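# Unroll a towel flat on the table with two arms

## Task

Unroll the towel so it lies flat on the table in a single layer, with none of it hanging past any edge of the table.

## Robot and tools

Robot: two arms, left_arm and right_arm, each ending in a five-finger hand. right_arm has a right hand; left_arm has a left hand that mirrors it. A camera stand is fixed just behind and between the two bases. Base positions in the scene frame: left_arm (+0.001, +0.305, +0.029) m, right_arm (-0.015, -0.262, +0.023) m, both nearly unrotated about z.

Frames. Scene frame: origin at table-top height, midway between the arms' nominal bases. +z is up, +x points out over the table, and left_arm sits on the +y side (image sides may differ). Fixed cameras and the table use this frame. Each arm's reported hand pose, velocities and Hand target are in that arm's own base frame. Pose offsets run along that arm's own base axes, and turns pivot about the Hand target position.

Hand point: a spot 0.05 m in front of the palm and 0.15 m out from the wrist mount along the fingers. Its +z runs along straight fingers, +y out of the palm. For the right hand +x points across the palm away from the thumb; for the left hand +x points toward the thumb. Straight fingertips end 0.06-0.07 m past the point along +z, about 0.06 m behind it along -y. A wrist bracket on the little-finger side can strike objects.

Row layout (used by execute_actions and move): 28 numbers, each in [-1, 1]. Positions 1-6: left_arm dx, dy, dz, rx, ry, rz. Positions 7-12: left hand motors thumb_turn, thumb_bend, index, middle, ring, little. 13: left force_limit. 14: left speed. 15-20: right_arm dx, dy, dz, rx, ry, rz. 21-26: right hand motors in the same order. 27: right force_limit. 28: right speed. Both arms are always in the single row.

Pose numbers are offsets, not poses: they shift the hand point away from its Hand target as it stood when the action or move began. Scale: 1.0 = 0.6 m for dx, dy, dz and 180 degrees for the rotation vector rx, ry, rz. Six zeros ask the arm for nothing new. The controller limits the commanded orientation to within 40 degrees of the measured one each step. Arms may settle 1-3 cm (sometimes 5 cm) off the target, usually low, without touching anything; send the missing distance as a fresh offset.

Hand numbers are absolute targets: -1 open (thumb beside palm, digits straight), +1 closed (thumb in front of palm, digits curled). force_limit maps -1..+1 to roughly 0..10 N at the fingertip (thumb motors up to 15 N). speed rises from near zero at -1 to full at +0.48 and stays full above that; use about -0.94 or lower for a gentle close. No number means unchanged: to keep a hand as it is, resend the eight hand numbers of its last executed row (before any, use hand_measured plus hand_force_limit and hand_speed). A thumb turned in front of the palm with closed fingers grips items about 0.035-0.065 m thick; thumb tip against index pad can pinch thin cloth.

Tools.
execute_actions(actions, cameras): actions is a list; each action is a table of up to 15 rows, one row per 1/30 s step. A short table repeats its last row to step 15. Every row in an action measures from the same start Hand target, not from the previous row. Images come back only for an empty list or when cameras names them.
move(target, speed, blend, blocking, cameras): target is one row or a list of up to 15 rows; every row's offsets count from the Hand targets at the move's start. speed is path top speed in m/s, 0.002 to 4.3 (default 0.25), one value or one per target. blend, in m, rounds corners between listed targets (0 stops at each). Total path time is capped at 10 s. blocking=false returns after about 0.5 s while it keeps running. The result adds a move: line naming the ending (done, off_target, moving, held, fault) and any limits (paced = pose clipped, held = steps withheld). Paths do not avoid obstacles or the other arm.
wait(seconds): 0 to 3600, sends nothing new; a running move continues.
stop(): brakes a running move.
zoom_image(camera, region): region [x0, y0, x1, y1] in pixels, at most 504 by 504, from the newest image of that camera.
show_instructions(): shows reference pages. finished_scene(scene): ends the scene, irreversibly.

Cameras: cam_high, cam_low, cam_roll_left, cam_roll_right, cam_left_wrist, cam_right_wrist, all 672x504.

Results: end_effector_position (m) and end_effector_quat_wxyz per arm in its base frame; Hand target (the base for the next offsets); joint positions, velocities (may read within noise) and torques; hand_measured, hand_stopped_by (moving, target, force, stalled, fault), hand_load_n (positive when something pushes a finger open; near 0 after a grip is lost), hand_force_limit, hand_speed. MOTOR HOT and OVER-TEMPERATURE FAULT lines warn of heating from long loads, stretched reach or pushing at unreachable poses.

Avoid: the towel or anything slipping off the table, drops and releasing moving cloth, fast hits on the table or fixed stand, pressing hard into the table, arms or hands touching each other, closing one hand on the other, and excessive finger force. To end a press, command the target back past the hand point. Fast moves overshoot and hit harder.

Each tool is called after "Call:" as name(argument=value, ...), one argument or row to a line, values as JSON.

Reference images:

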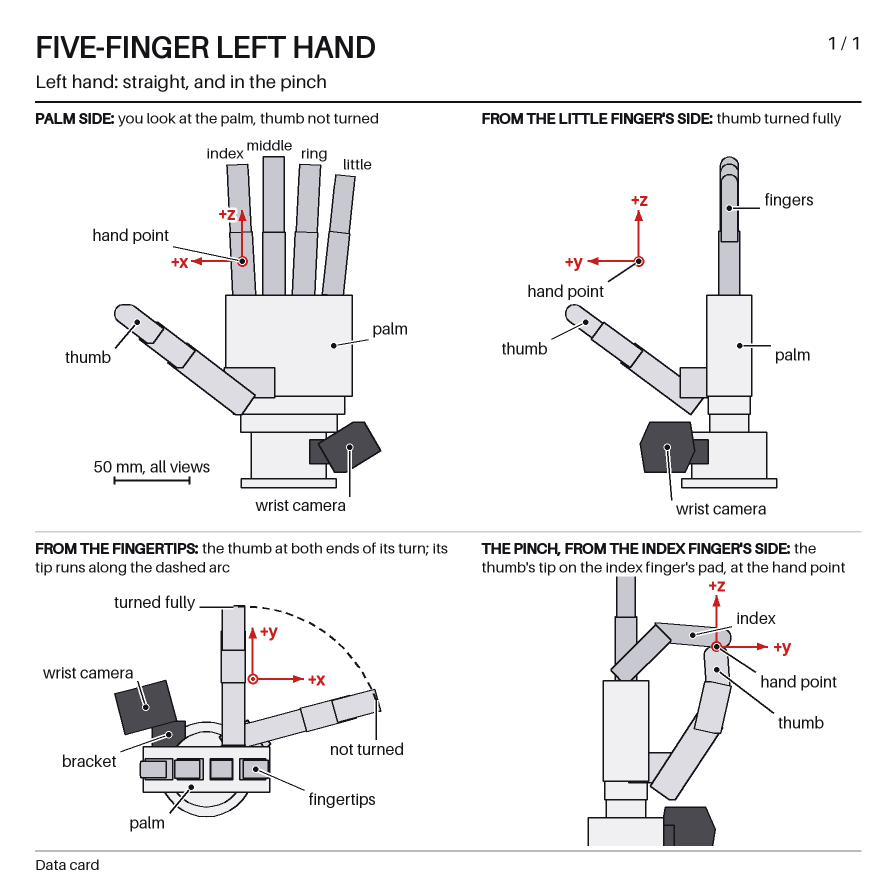

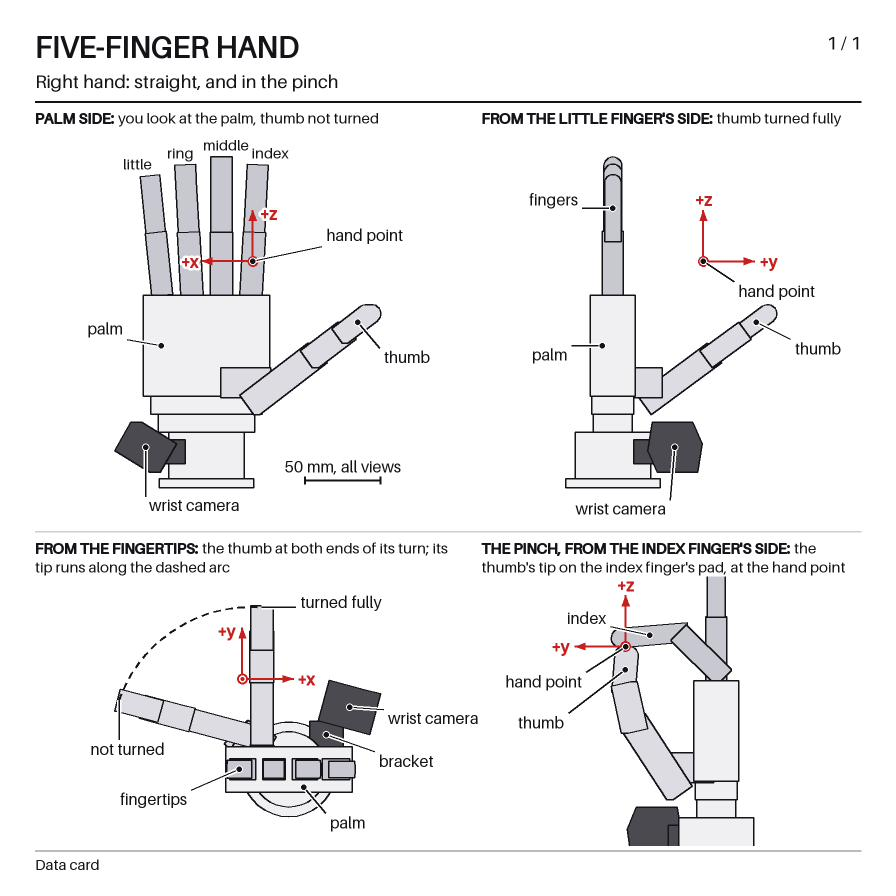

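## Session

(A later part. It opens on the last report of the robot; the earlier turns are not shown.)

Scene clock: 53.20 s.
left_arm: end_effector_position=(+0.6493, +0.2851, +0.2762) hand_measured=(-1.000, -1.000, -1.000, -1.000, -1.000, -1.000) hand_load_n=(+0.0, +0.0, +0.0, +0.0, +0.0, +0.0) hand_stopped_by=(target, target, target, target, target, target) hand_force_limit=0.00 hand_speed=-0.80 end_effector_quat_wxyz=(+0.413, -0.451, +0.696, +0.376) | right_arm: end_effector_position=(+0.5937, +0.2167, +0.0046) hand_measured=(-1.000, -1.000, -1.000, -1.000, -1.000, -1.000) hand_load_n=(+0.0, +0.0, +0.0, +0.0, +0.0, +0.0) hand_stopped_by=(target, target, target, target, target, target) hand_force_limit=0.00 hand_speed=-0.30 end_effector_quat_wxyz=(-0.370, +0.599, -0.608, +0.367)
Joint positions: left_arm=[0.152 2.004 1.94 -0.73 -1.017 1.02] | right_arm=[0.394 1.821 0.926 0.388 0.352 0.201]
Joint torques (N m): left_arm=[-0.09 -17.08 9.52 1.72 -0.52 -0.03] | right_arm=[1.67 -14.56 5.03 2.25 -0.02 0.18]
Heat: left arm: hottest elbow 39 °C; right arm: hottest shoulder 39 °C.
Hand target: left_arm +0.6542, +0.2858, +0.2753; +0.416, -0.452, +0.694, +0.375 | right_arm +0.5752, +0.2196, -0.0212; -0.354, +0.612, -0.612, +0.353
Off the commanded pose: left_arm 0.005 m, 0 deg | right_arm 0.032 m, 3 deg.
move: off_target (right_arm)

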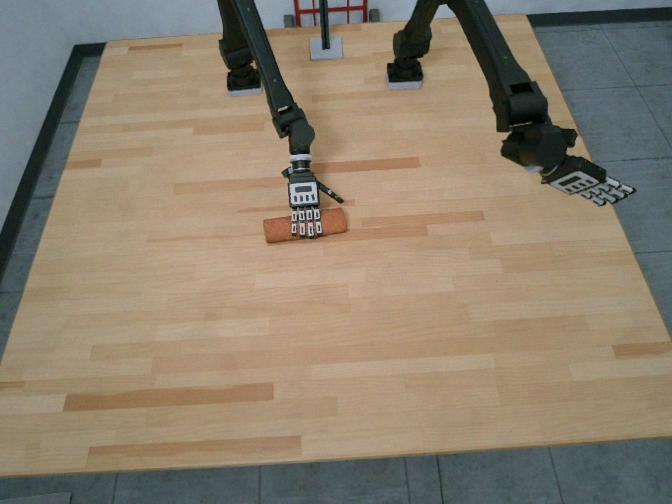

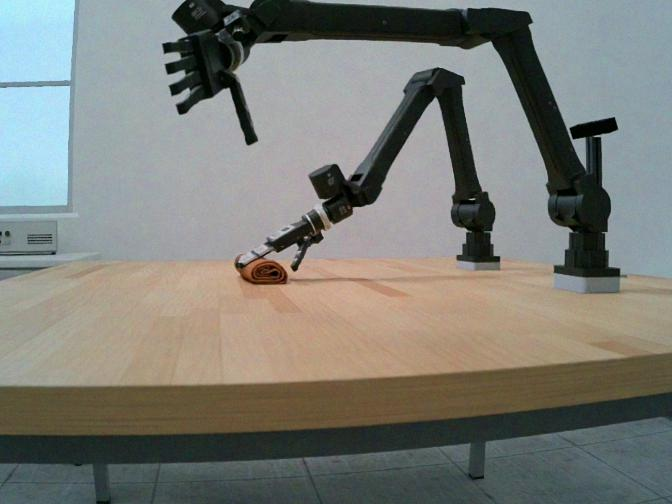

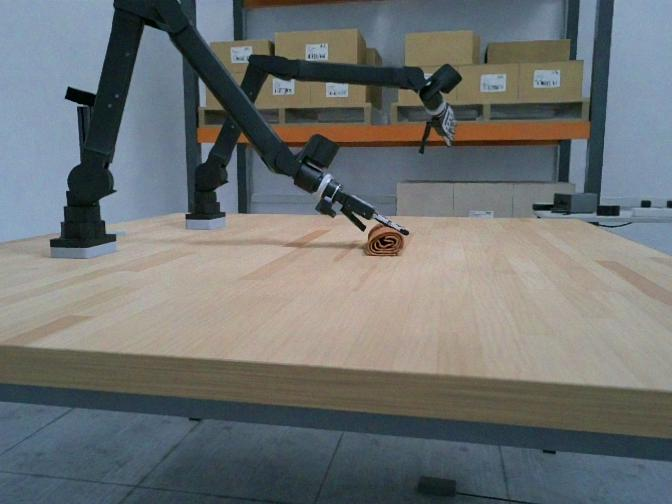

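Call:
move(
  target=[
    [0,0,0,0,0,0,-1,-1,-1,-1,-1,-1,0,-0.8,0,0,0.2,0,0,0,-1,-1,-1,-1,-1,-1,0,-0.3],
    [0,0,0,0,0,0,-1,-1,-1,-1,-1,-1,0,-0.8,0.031,-0.0025,0.2,0,-0.111,0,-1,-1,-1,-1,-1,-1,0,-0.3],
    [0,0,0,0,0,0,-1,-1,-1,-1,-1,-1,0,-0.8,0.031,-0.0025,0.05,0,-0.111,0,-1,-1,-1,-1,-1,-1,0,-0.3],
  ],
  speed=0.15,
  cameras=["cam_high","cam_roll_left","cam_roll_right","cam_low"],
)

Call:
zoom_image(
  camera="cam_roll_right",
  region=[310, 160, 450, 270],
)

Call:
zoom_image(
  camera="cam_roll_left",
  region=[210, 200, 350, 300],
)

Scene clock: 59.97 s.
left_arm: end_effector_position=(+0.6493, +0.2851, +0.2762) hand_measured=(-1.000, -1.000, -1.000, -1.000, -1.000, -1.000) hand_load_n=(+0.0, +0.0, +0.0, +0.0, +0.0, +0.0) hand_stopped_by=(target, target, target, target, target, target) hand_force_limit=0.00 hand_speed=-0.80 end_effector_quat_wxyz=(+0.413, -0.451, +0.696, +0.376) | right_arm: end_effector_position=(+0.5962, +0.2123, +0.0144) hand_measured=(-1.000, -1.000, -1.000, -1.000, -1.000, -1.000) hand_load_n=(+0.0, +0.0, +0.0, +0.0, -0.5, +0.0) hand_stopped_by=(target, target, target, target, target, target) hand_force_limit=0.00 hand_speed=-0.30 end_effector_quat_wxyz=(-0.455, +0.537, -0.548, +0.453)
Joint positions: left_arm=[0.152 2.004 1.94 -0.73 -1.017 1.02] | right_arm=[0.414 1.911 0.798 0.919 0.416 0.093]
Joint torques (N m): left_arm=[-0.15 -17.14 9.51 1.73 -0.53 -0.03] | right_arm=[1.49 -14.39 5.83 3.6 0.07 -0.05]
Heat: left arm: hottest elbow 39 °C; right arm: hottest shoulder 39 °C.
Hand target: left_arm +0.6542, +0.2858, +0.2753; +0.416, -0.452, +0.694, +0.375 | right_arm +0.5940, +0.2180, +0.0090; -0.455, +0.541, -0.542, +0.454
Off the commanded pose: left_arm 0.005 m, 0 deg | right_arm 0.008 m, 1 deg.
move: done
Images, in order (width x height): cam_high 672x504, cam_low 672x504, cam_roll_left 672x504, cam_roll_right 672x504.

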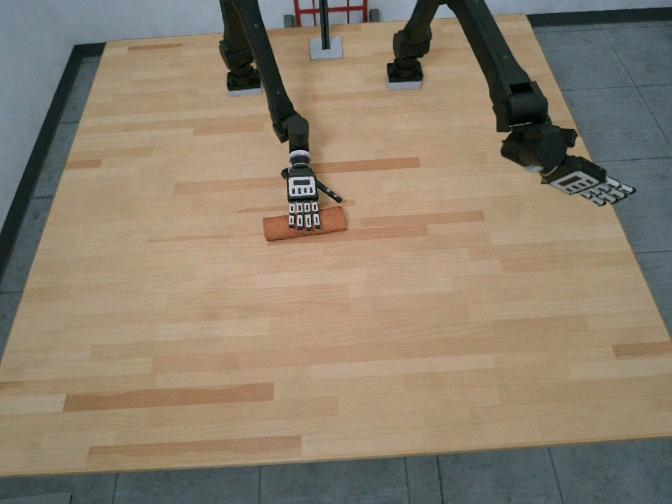

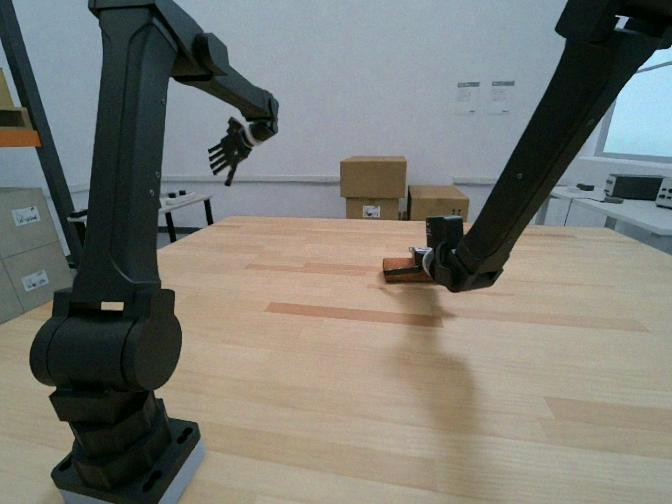

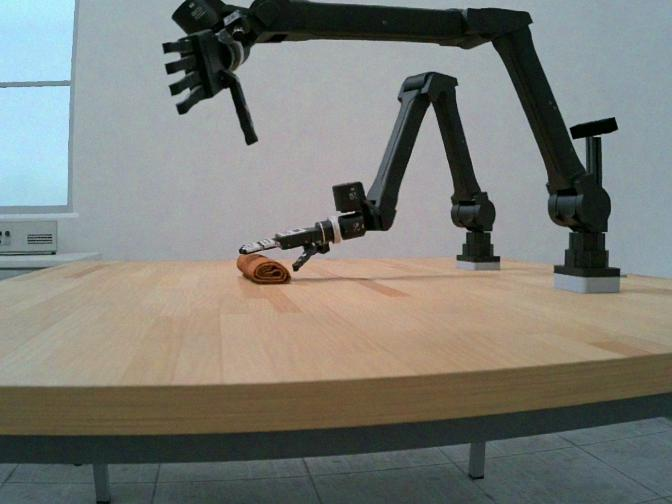

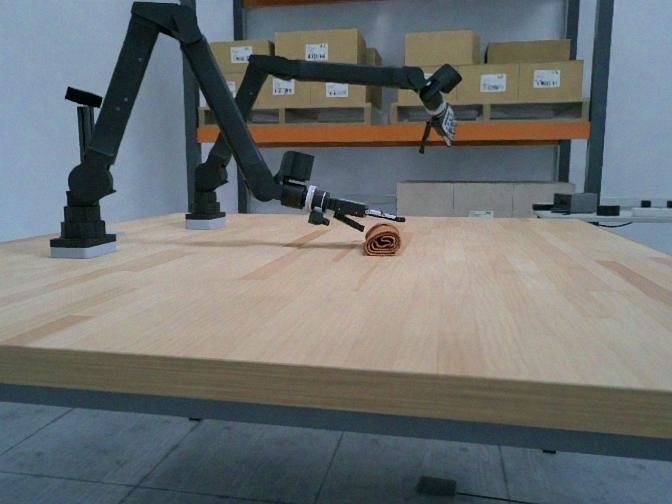

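Scaled by 3.600.

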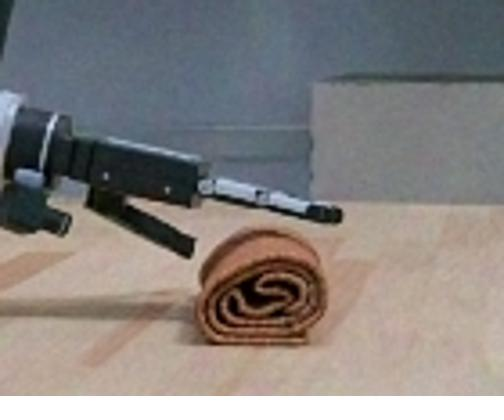

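Scaled by 3.600.

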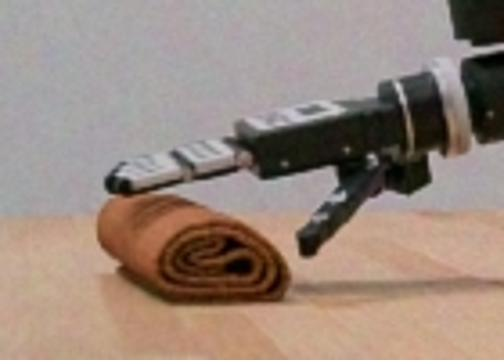

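Call:
move(
  target=[
    [0,0,0,0,0,0,-1,-1,-1,-1,-1,-1,0,-0.8,0,0,-0.07,0,0,0,-1,-1,-1,-1,-1,-1,0,-0.3],
  ],
  speed=0.06,
  cameras=["cam_roll_left","cam_roll_right"],
)

Call:
zoom_image(
  camera="cam_roll_right",
  region=[310, 160, 450, 270],
)

Call:
zoom_image(
  camera="cam_roll_left",
  region=[210, 200, 350, 300],
)

Scene clock: 61.40 s.
left_arm: end_effector_position=(+0.6493, +0.2851, +0.2762) hand_measured=(-1.000, -1.000, -1.000, -1.000, -1.000, -1.000) hand_load_n=(+0.0, +0.0, +0.0, +0.0, +0.0, +0.0) hand_stopped_by=(target, target, target, target, target, target) hand_force_limit=0.00 hand_speed=-0.80 end_effector_quat_wxyz=(+0.413, -0.451, +0.696, +0.376) | right_arm: end_effector_position=(+0.5982, +0.2129, -0.0064) hand_measured=(-1.000, -1.000, -1.000, -1.000, -1.000, -1.000) hand_load_n=(+0.0, +0.0, +0.0, +0.0, +0.0, +0.0) hand_stopped_by=(target, target, target, target, target, target) hand_force_limit=0.00 hand_speed=-0.30 end_effector_quat_wxyz=(-0.469, +0.524, -0.544, +0.458)
Joint positions: left_arm=[0.152 2.004 1.94 -0.73 -1.017 1.02] | right_arm=[0.414 1.998 0.798 1.047 0.417 0.092]
Joint torques (N m): left_arm=[-0.15 -17.2 9.54 1.74 -0.52 -0.02] | right_arm=[1.44 -12.34 5.87 2.77 0 -0.05]
Heat: left arm: hottest elbow 39 °C; right arm: hottest shoulder 39 °C.
Hand target: left_arm +0.6542, +0.2858, +0.2753; +0.416, -0.452, +0.694, +0.375 | right_arm +0.5940, +0.2179, -0.0331; -0.455, +0.541, -0.542, +0.454
Off the commanded pose: left_arm 0.005 m, 0 deg | right_arm 0.027 m, 3 deg.
move: off_target (right_arm)

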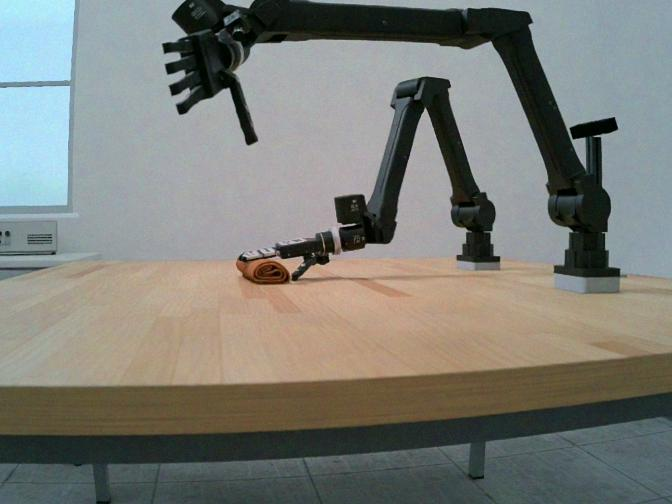

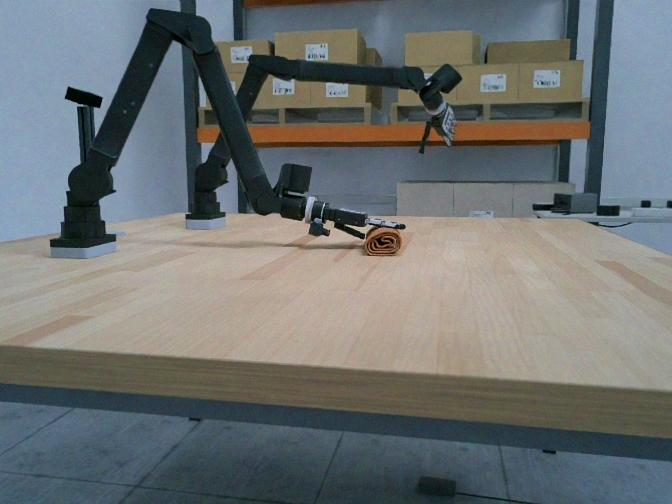

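Scaled by 3.600.

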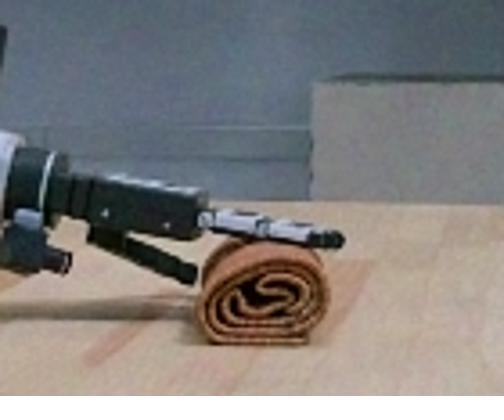

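Scaled by 3.600.

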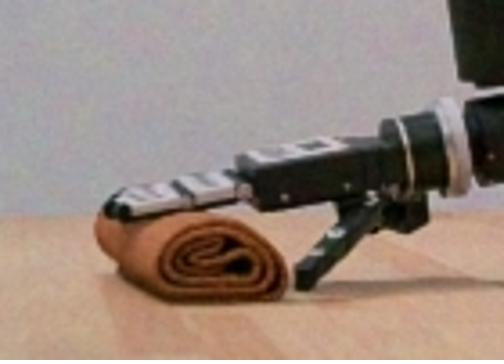

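Call:
move(
  target=[
    [0,0,0,0,0,0,-1,-1,-1,-1,-1,-1,0,-0.8,-0.1,-0.007,-0.01,0,0,0,-1,-1,-1,-1,-1,-1,0,-0.3],
  ],
  speed=0.06,
  cameras=["cam_high","cam_roll_left","cam_roll_right"],
)

Call:
zoom_image(
  camera="cam_roll_right",
  region=[290, 160, 430, 270],
)

Call:
zoom_image(
  camera="cam_roll_left",
  region=[220, 200, 360, 300],
)

Scene clock: 63.07 s.
left_arm: end_effector_position=(+0.6493, +0.2851, +0.2762) hand_measured=(-1.000, -1.000, -1.000, -1.000, -1.000, -1.000) hand_load_n=(+0.0, +0.0, +0.0, +0.0, +0.0, +0.0) hand_stopped_by=(target, target, target, target, target, target) hand_force_limit=0.00 hand_speed=-0.80 end_effector_quat_wxyz=(+0.413, -0.451, +0.696, +0.376) | right_arm: end_effector_position=(+0.5524, +0.2143, -0.0110) hand_measured=(-1.000, -1.000, -1.000, -1.000, -1.000, -1.000) hand_load_n=(+0.0, +0.0, +0.0, +0.0, +0.0, +0.0) hand_stopped_by=(target, target, target, target, target, target) hand_force_limit=0.00 hand_speed=-0.30 end_effector_quat_wxyz=(-0.477, +0.517, -0.539, +0.464)
Joint positions: left_arm=[0.152 2.004 1.94 -0.73 -1.017 1.02] | right_arm=[0.464 1.989 0.677 1.183 0.468 0.092]
Joint torques (N m): left_arm=[-0.15 -17.14 9.52 1.73 -0.52 -0.03] | right_arm=[1.67 -12.81 1.92 2.02 -0.02 0.05]
Heat: left arm: hottest elbow 39 °C; right arm: hottest shoulder 39 °C.
Hand target: left_arm +0.6542, +0.2858, +0.2753; +0.416, -0.452, +0.694, +0.375 | right_arm +0.5340, +0.2139, -0.0389; -0.455, +0.541, -0.541, +0.454
Off the commanded pose: left_arm 0.005 m, 0 deg | right_arm 0.034 m, 4 deg.
move: off_target (right_arm)

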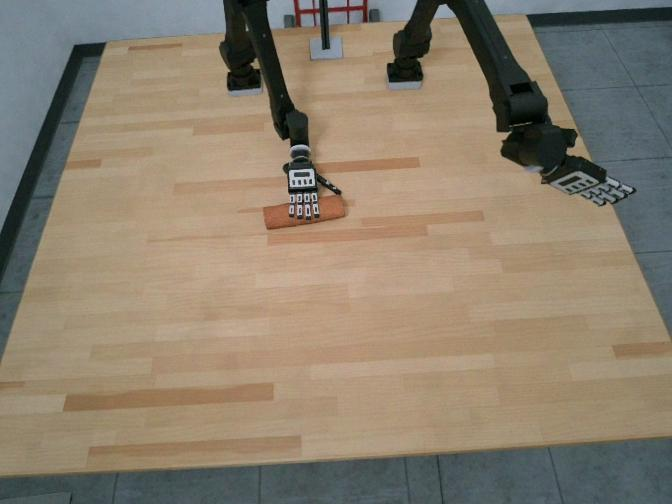

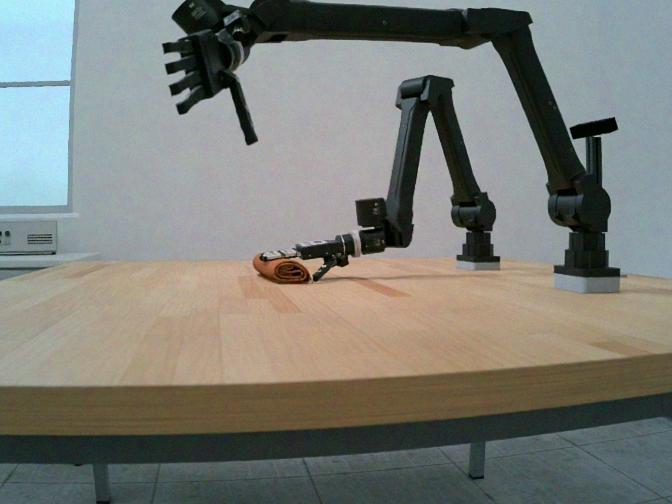

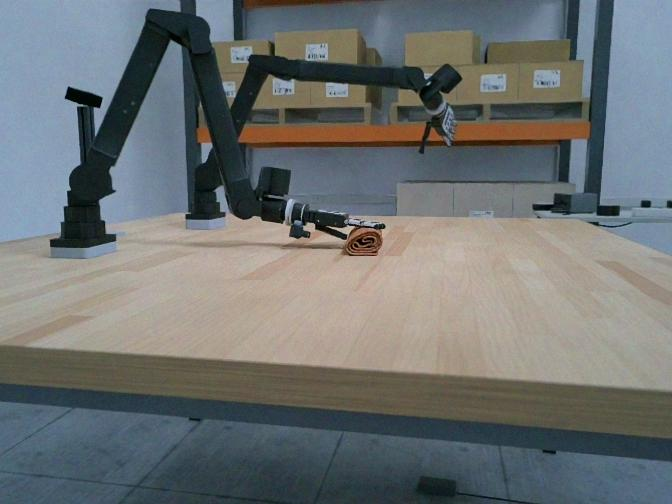

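Scaled by 3.600.

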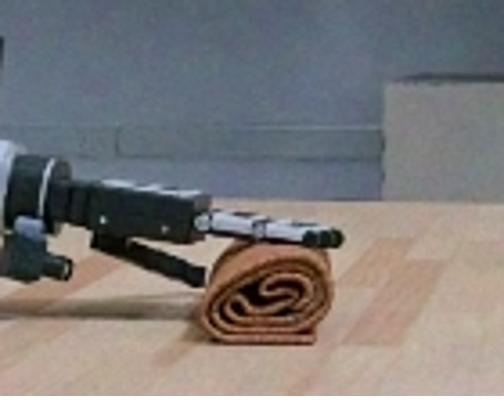

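Scaled by 3.600.

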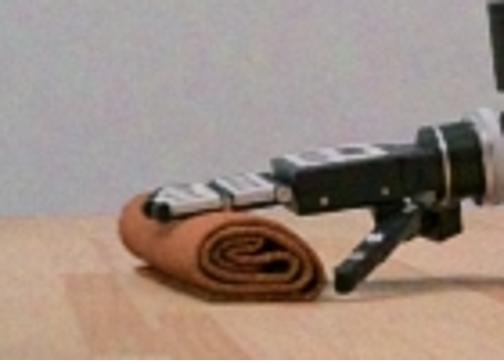

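Call:
move(
  target=[
    [0,0,0,0,0,0,-1,-1,-1,-1,-1,-1,0,-0.8,0,0,0.267,0,0,0,-1,-1,-1,-1,-1,-1,0,-0.3],
    [0,0,0,0,0,0,-1,-1,-1,-1,-1,-1,0,-0.8,-0.0893,-0.0145,0.267,-0.0146,0.2776,0.0312,-1,-1,-1,-1,-1,-1,0,-0.3],
    [0,0,0,0,0,0,-1,-1,-1,-1,-1,-1,0,-0.8,-0.0893,-0.0145,0.2065,-0.0146,0.2776,0.0312,-1,-1,-1,-1,-1,-1,0,-0.3],
  ],
  speed=0.2,
  cameras=["cam_high","cam_roll_left","cam_roll_right","cam_low"],
)

Call:
zoom_image(
  camera="cam_roll_right",
  region=[290, 160, 430, 270],
)

Call:
zoom_image(
  camera="cam_roll_left",
  region=[220, 200, 360, 300],
)

Call:
zoom_image(
  camera="cam_high",
  region=[240, 150, 370, 250],
)

Scene clock: 71.57 s.
left_arm: end_effector_position=(+0.6493, +0.2851, +0.2762) hand_measured=(-1.000, -1.000, -1.000, -1.000, -1.000, -1.000) hand_load_n=(+0.0, +0.0, +0.0, +0.0, -0.5, +0.0) hand_stopped_by=(target, target, target, target, target, target) hand_force_limit=0.00 hand_speed=-0.80 end_effector_quat_wxyz=(+0.413, -0.451, +0.696, +0.376) | right_arm: end_effector_position=(+0.4777, +0.2087, +0.0979) hand_measured=(-1.000, -1.000, -1.000, -1.000, -1.000, -1.000) hand_load_n=(+0.0, +0.0, +0.0, +0.0, +0.0, +0.0) hand_stopped_by=(target, target, target, target, target, target) hand_force_limit=0.00 hand_speed=-0.30 end_effector_quat_wxyz=(-0.198, +0.723, -0.638, +0.177)
Joint positions: left_arm=[0.152 2.004 1.94 -0.73 -1.017 1.02] | right_arm=[0.38 1.544 1.137 -0.642 0.132 0.221]
Joint torques (N m): left_arm=[-0.15 -17.14 9.52 1.73 -0.52 -0.03] | right_arm=[-0.26 -12.51 8.77 2.52 -0.07 0.18]
Heat: left arm: hottest elbow 40 °C; right arm: hottest shoulder 38 °C.
Hand target: left_arm +0.6542, +0.2858, +0.2753; +0.416, -0.452, +0.694, +0.375 | right_arm +0.4804, +0.2052, +0.0849; -0.193, +0.718, -0.646, +0.173
Off the commanded pose: left_arm 0.005 m, 0 deg | right_arm 0.014 m, 1 deg.
move: off_target (right_arm)
Images, in order (width x height): cam_high 672x504, cam_low 672x504, cam_roll_left 672x504, cam_roll_right 672x504.

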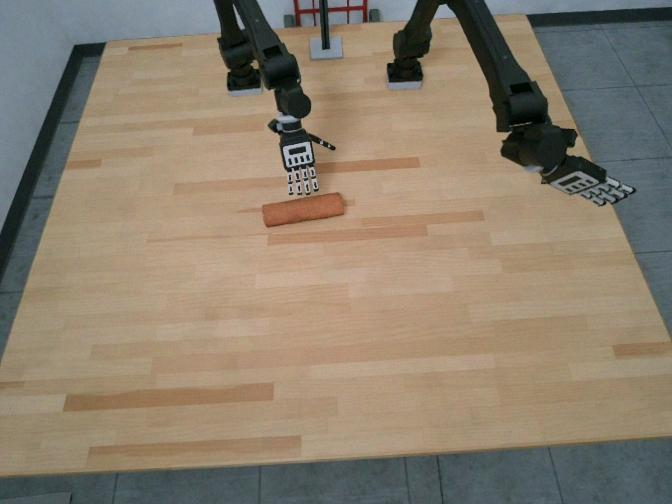

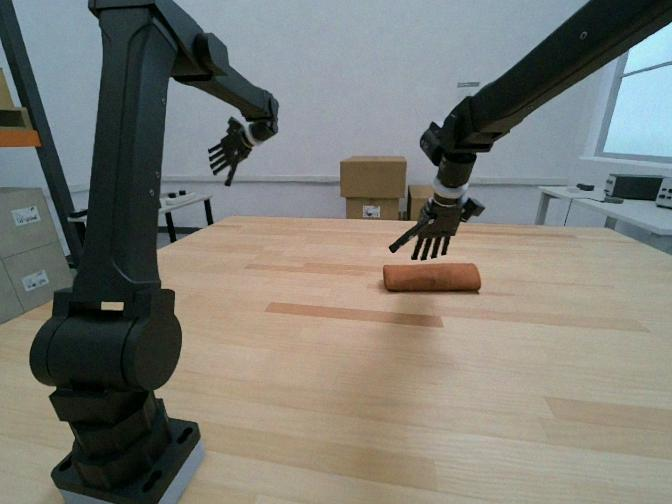

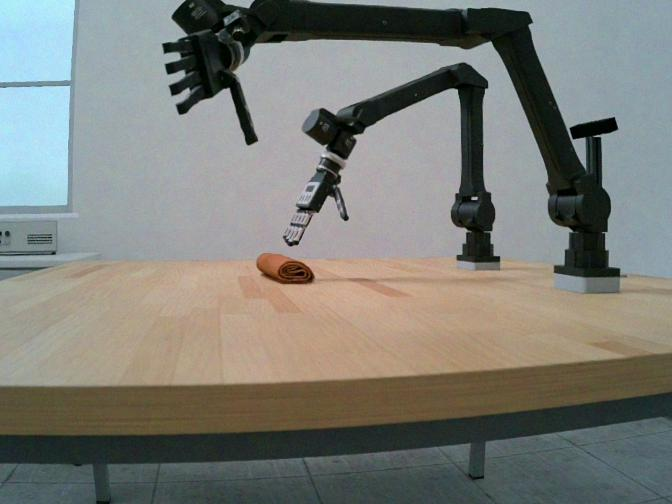

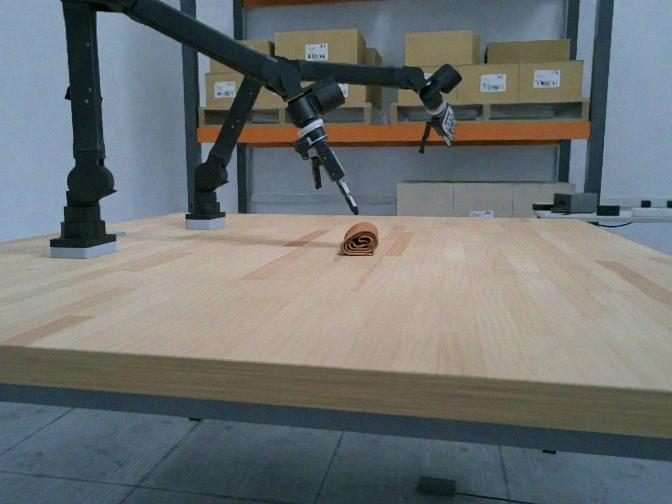

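Scaled by 3.600.

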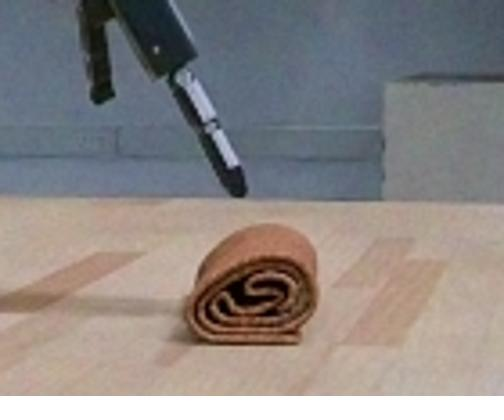

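Scaled by 3.600.

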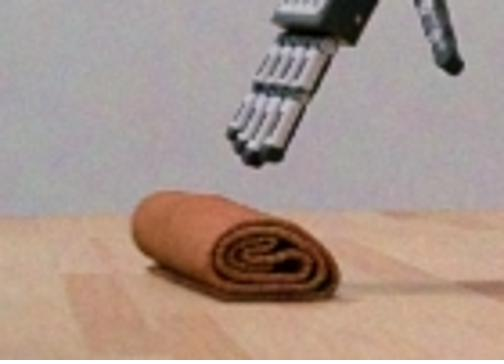

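Scaled by 3.877.

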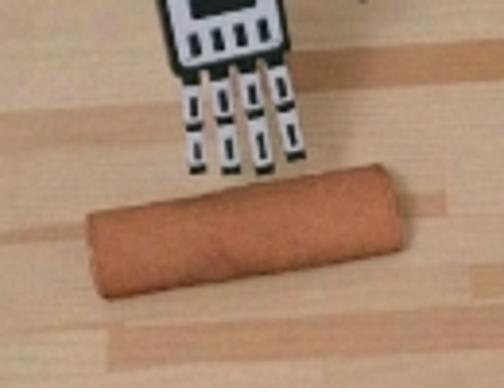

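Call:
move(
  target=[
    [0,0,0,0,0,0,-1,-1,-1,-1,-1,-1,0,-0.8,0.03,0,0,0,0,0,-1,-1,-1,-1,-1,-1,0,-0.3],
    [0,0,0,0,0,0,-1,-1,-1,-1,-1,-1,0,-0.8,0.03,0,-0.06,0,0,0,-1,-1,-1,-1,-1,-1,0,-0.3],
  ],
  speed=0.08,
  cameras=["cam_high","cam_roll_left","cam_roll_right"],
)

Call:
zoom_image(
  camera="cam_roll_right",
  region=[290, 160, 430, 270],
)

Call:
zoom_image(
  camera="cam_roll_left",
  region=[220, 200, 360, 300],
)

Scene clock: 76.53 s.
left_arm: end_effector_position=(+0.6493, +0.2851, +0.2762) hand_measured=(-1.000, -1.000, -1.000, -1.000, -1.000, -1.000) hand_load_n=(+0.0, +0.0, +0.0, +0.0, +0.0, +0.0) hand_stopped_by=(target, target, target, target, target, target) hand_force_limit=0.00 hand_speed=-0.80 end_effector_quat_wxyz=(+0.413, -0.451, +0.696, +0.376) | right_arm: end_effector_position=(+0.4987, +0.2100, +0.0699) hand_measured=(-1.000, -1.000, -1.000, -1.000, -1.000, -1.000) hand_load_n=(+0.0, +0.0, +0.0, +0.0, +0.0, +0.0) hand_stopped_by=(target, target, target, target, target, target) hand_force_limit=0.00 hand_speed=-0.30 end_effector_quat_wxyz=(-0.205, +0.717, -0.642, +0.179)
Joint positions: left_arm=[0.152 2.004 1.94 -0.73 -1.017 1.02] | right_arm=[0.365 1.615 1.137 -0.554 0.126 0.221]
Joint torques (N m): left_arm=[-0.15 -17.14 9.52 1.73 -0.52 -0.03] | right_arm=[-0.26 -12.4 8.35 2.5 -0.08 0.07]
Heat: left arm: hottest elbow 40 °C; right arm: hottest shoulder 38 °C.
Hand target: left_arm +0.6542, +0.2858, +0.2753; +0.416, -0.452, +0.694, +0.375 | right_arm +0.4985, +0.2051, +0.0489; -0.193, +0.718, -0.646, +0.173
Off the commanded pose: left_arm 0.005 m, 0 deg | right_arm 0.022 m, 2 deg.
move: off_target (right_arm)

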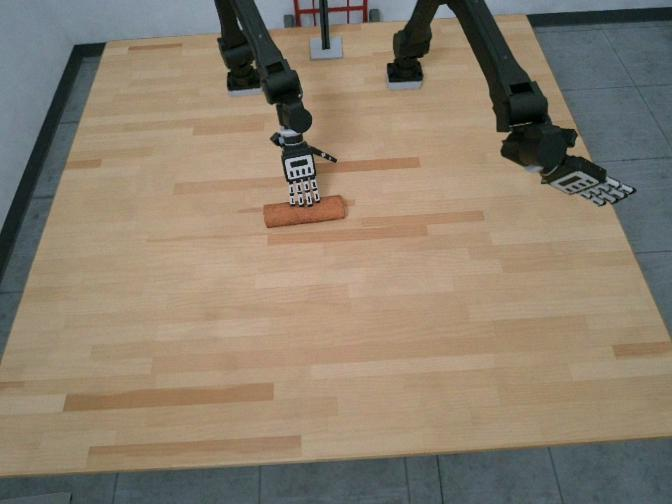

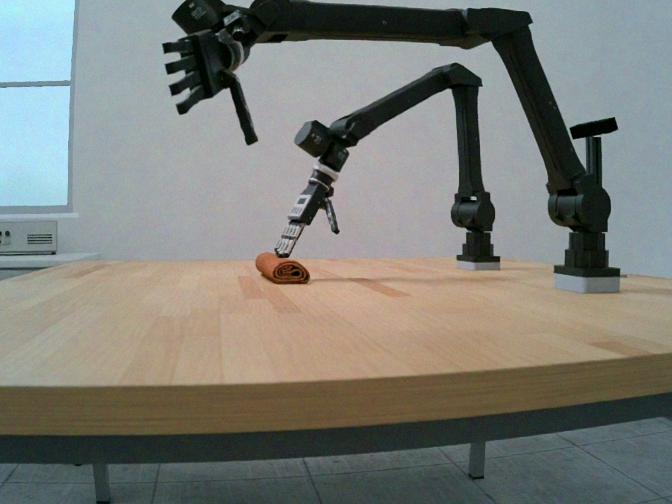

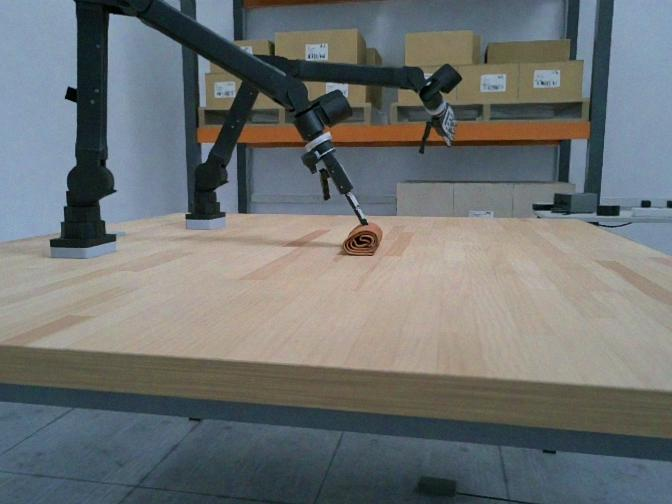

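Scaled by 3.600.

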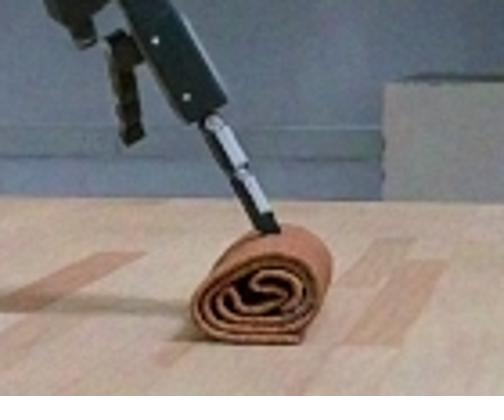

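Scaled by 3.600.

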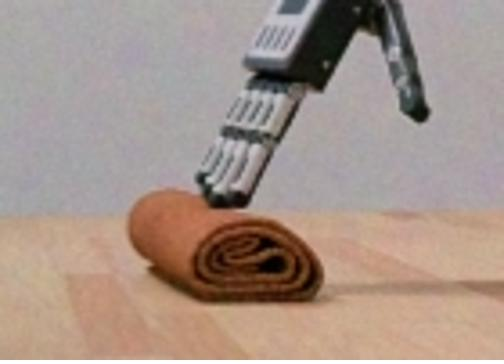

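Call:
move(
  target=[
    [0,0,0,0,0,0,-1,-1,-1,-1,-1,-1,0,-0.8,-0.02,0,-0.05,0,0,0,-1,-1,-1,-1,-1,-1,0,-0.3],
    [0,0,0,0,0,0,-1,-1,-1,-1,-1,-1,0,-0.8,-0.1,-0.005,-0.07,0,0,0,-1,-1,-1,-1,-1,-1,0,-0.3],
  ],
  speed=0.08,
  cameras=["cam_high","cam_roll_left","cam_roll_right"],
)

Call:
zoom_image(
  camera="cam_roll_right",
  region=[290, 160, 430, 270],
)

Call:
zoom_image(
  camera="cam_roll_left",
  region=[220, 200, 360, 300],
)

Scene clock: 78.70 s.
left_arm: end_effector_position=(+0.6493, +0.2851, +0.2762) hand_measured=(-1.000, -1.000, -1.000, -1.000, -1.000, -1.000) hand_load_n=(+0.0, +0.0, +0.0, +0.0, +0.0, +0.0) hand_stopped_by=(target, target, target, target, target, target) hand_force_limit=0.00 hand_speed=-0.80 end_effector_quat_wxyz=(+0.413, -0.451, +0.696, +0.376) | right_arm: end_effector_position=(+0.4501, +0.2021, +0.0275) hand_measured=(-1.000, -1.000, -1.000, -1.000, -1.000, -1.000) hand_load_n=(+0.0, +0.0, +0.0, +0.0, +0.0, +0.0) hand_stopped_by=(target, target, target, target, target, target) hand_force_limit=0.00 hand_speed=-0.30 end_effector_quat_wxyz=(-0.211, +0.714, -0.642, +0.184)
Joint positions: left_arm=[0.152 2.004 1.94 -0.73 -1.017 1.02] | right_arm=[0.39 1.556 0.931 -0.394 0.145 0.244]
Joint torques (N m): left_arm=[-0.15 -17.2 9.52 1.73 -0.52 -0.03] | right_arm=[1.14 -11.11 6.97 1.85 0.02 0.19]
Heat: left arm: hottest elbow 41 °C; right arm: hottest shoulder 38 °C.
Hand target: left_arm +0.6542, +0.2858, +0.2753; +0.416, -0.452, +0.694, +0.375 | right_arm +0.4383, +0.2021, +0.0068; -0.193, +0.718, -0.647, +0.173
Off the commanded pose: left_arm 0.005 m, 0 deg | right_arm 0.024 m, 3 deg.
move: off_target (right_arm)

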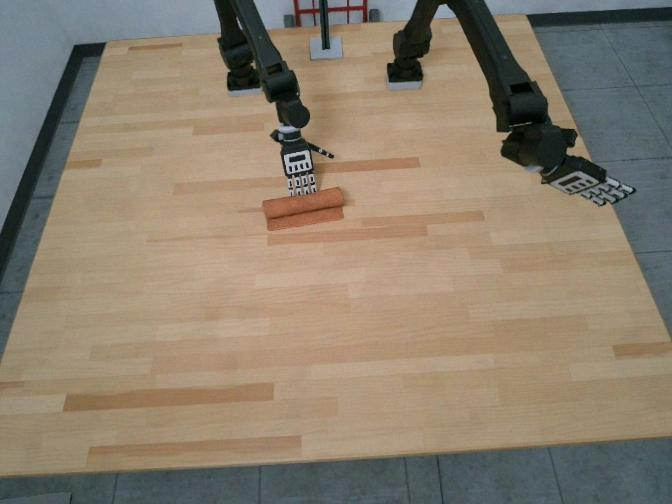

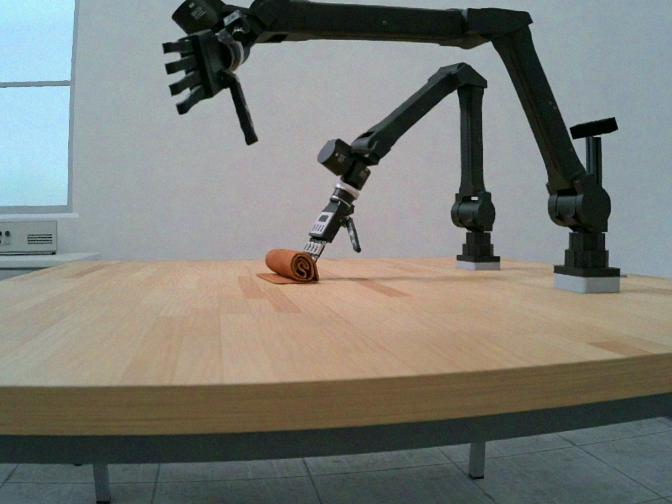

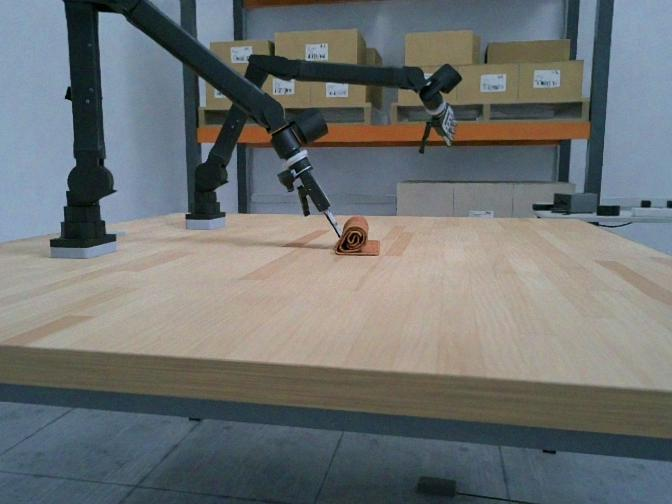

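Scaled by 3.600.

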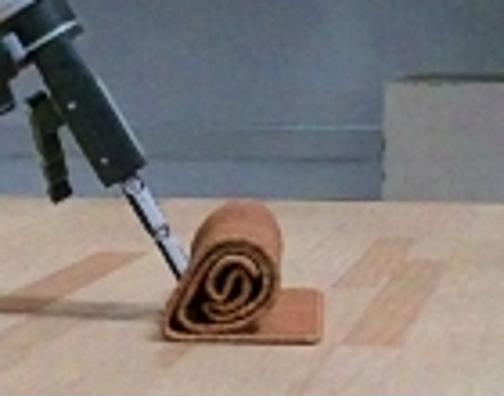

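Scaled by 3.600.

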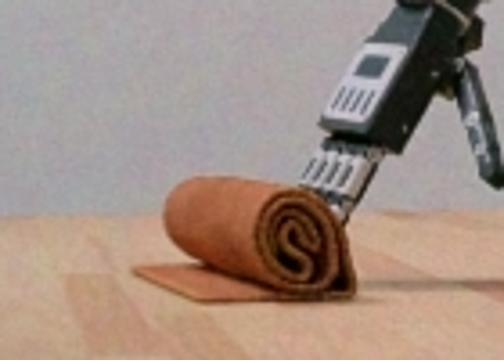

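Call:
move(
  target=[
    [0,0,0,0,0,0,-1,-1,-1,-1,-1,-1,0,-0.8,-0.08,-0.005,0.0,0,0,0,-1,-1,-1,-1,-1,-1,0,-0.3],
    [0,0,0,0,0,0,-1,-1,-1,-1,-1,-1,0,-0.8,-0.1,-0.08,0.25,0,0,0,1,-1,-1,-1,-1,-1,0,0],
  ],
  speed=0.08,
  cameras=["cam_high","cam_roll_left","cam_roll_right"],
)

Call:
zoom_image(
  camera="cam_roll_right",
  region=[290, 160, 430, 270],
)

Call:
zoom_image(
  camera="cam_high",
  region=[240, 150, 370, 250],
)

Scene clock: 85.37 s.
left_arm: end_effector_position=(+0.6493, +0.2851, +0.2762) hand_measured=(-1.000, -1.000, -1.000, -1.000, -1.000, -1.000) hand_load_n=(+0.0, +0.0, +0.0, +0.0, +0.0, +0.0) hand_stopped_by=(target, target, target, target, target, target) hand_force_limit=0.00 hand_speed=-0.80 end_effector_quat_wxyz=(+0.413, -0.451, +0.696, +0.376) | right_arm: end_effector_position=(+0.3664, +0.1545, +0.1377) hand_measured=(+1.000, -1.000, -1.000, -1.000, -1.000, -1.000) hand_load_n=(+0.0, +0.0, +0.0, +0.0, +0.0, +0.0) hand_stopped_by=(target, target, target, target, target, target) hand_force_limit=0.00 hand_speed=0.00 end_effector_quat_wxyz=(-0.181, +0.720, -0.649, +0.165)
Joint positions: left_arm=[0.152 2.004 1.94 -0.73 -1.017 1.02] | right_arm=[0.35 1.207 0.927 -0.81 0.118 0.217]
Joint torques (N m): left_arm=[-0.15 -17.14 9.54 1.73 -0.52 -0.03] | right_arm=[-0.38 -9.52 13.39 1.02 -0.07 -0.04]
Heat: left arm: hottest elbow 41 °C; right arm: hottest shoulder 37 °C.
Hand target: left_arm +0.6542, +0.2858, +0.2753; +0.416, -0.452, +0.694, +0.375 | right_arm +0.3783, +0.1541, +0.1569; -0.193, +0.718, -0.646, +0.173
Off the commanded pose: left_arm 0.005 m, 0 deg | right_arm 0.023 m, 2 deg.
move: off_target (right_arm); target 2's new numbers were sent with right_arm's hand 0.023 m and 2 deg from that target

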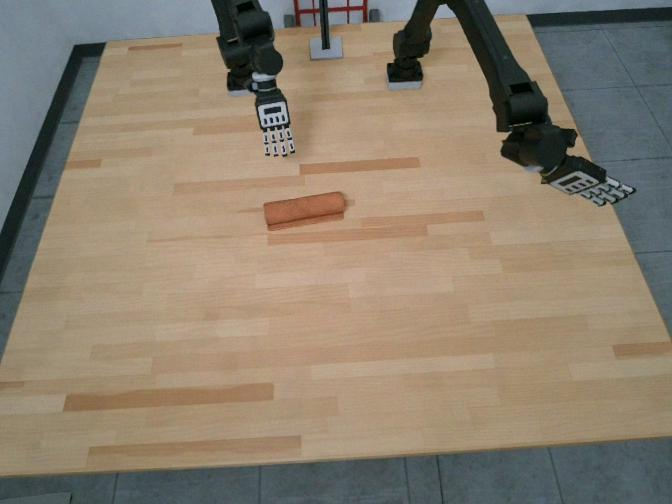

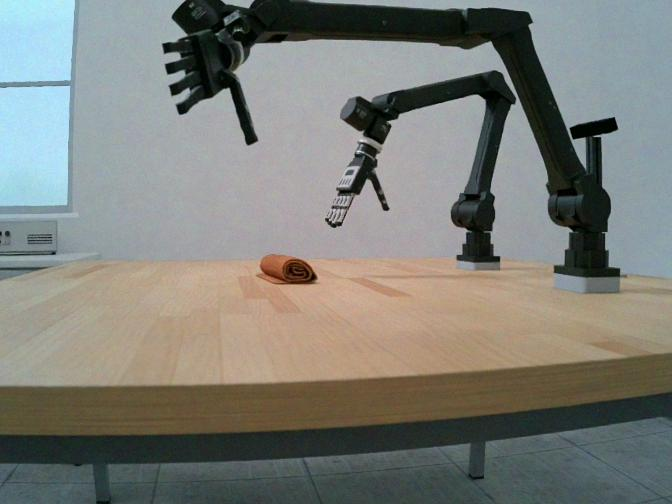

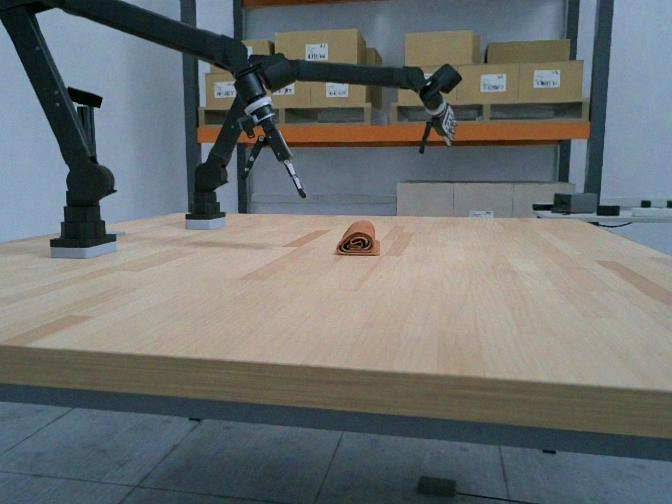

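Scaled by 3.600.

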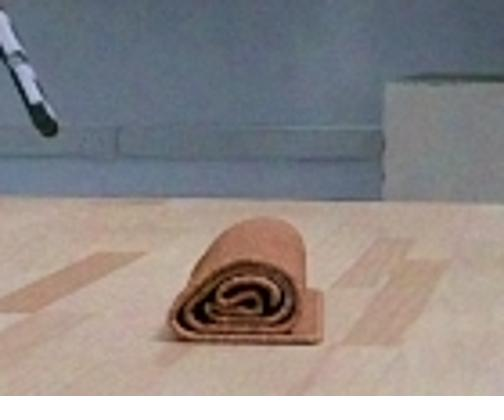

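Scaled by 3.877.

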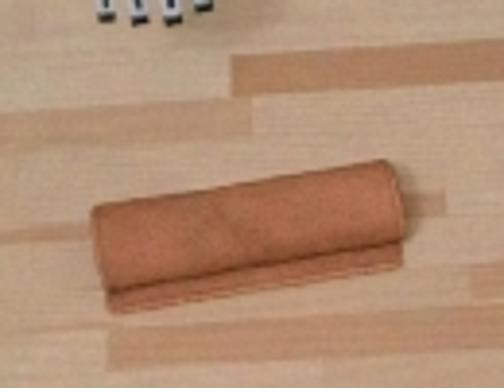

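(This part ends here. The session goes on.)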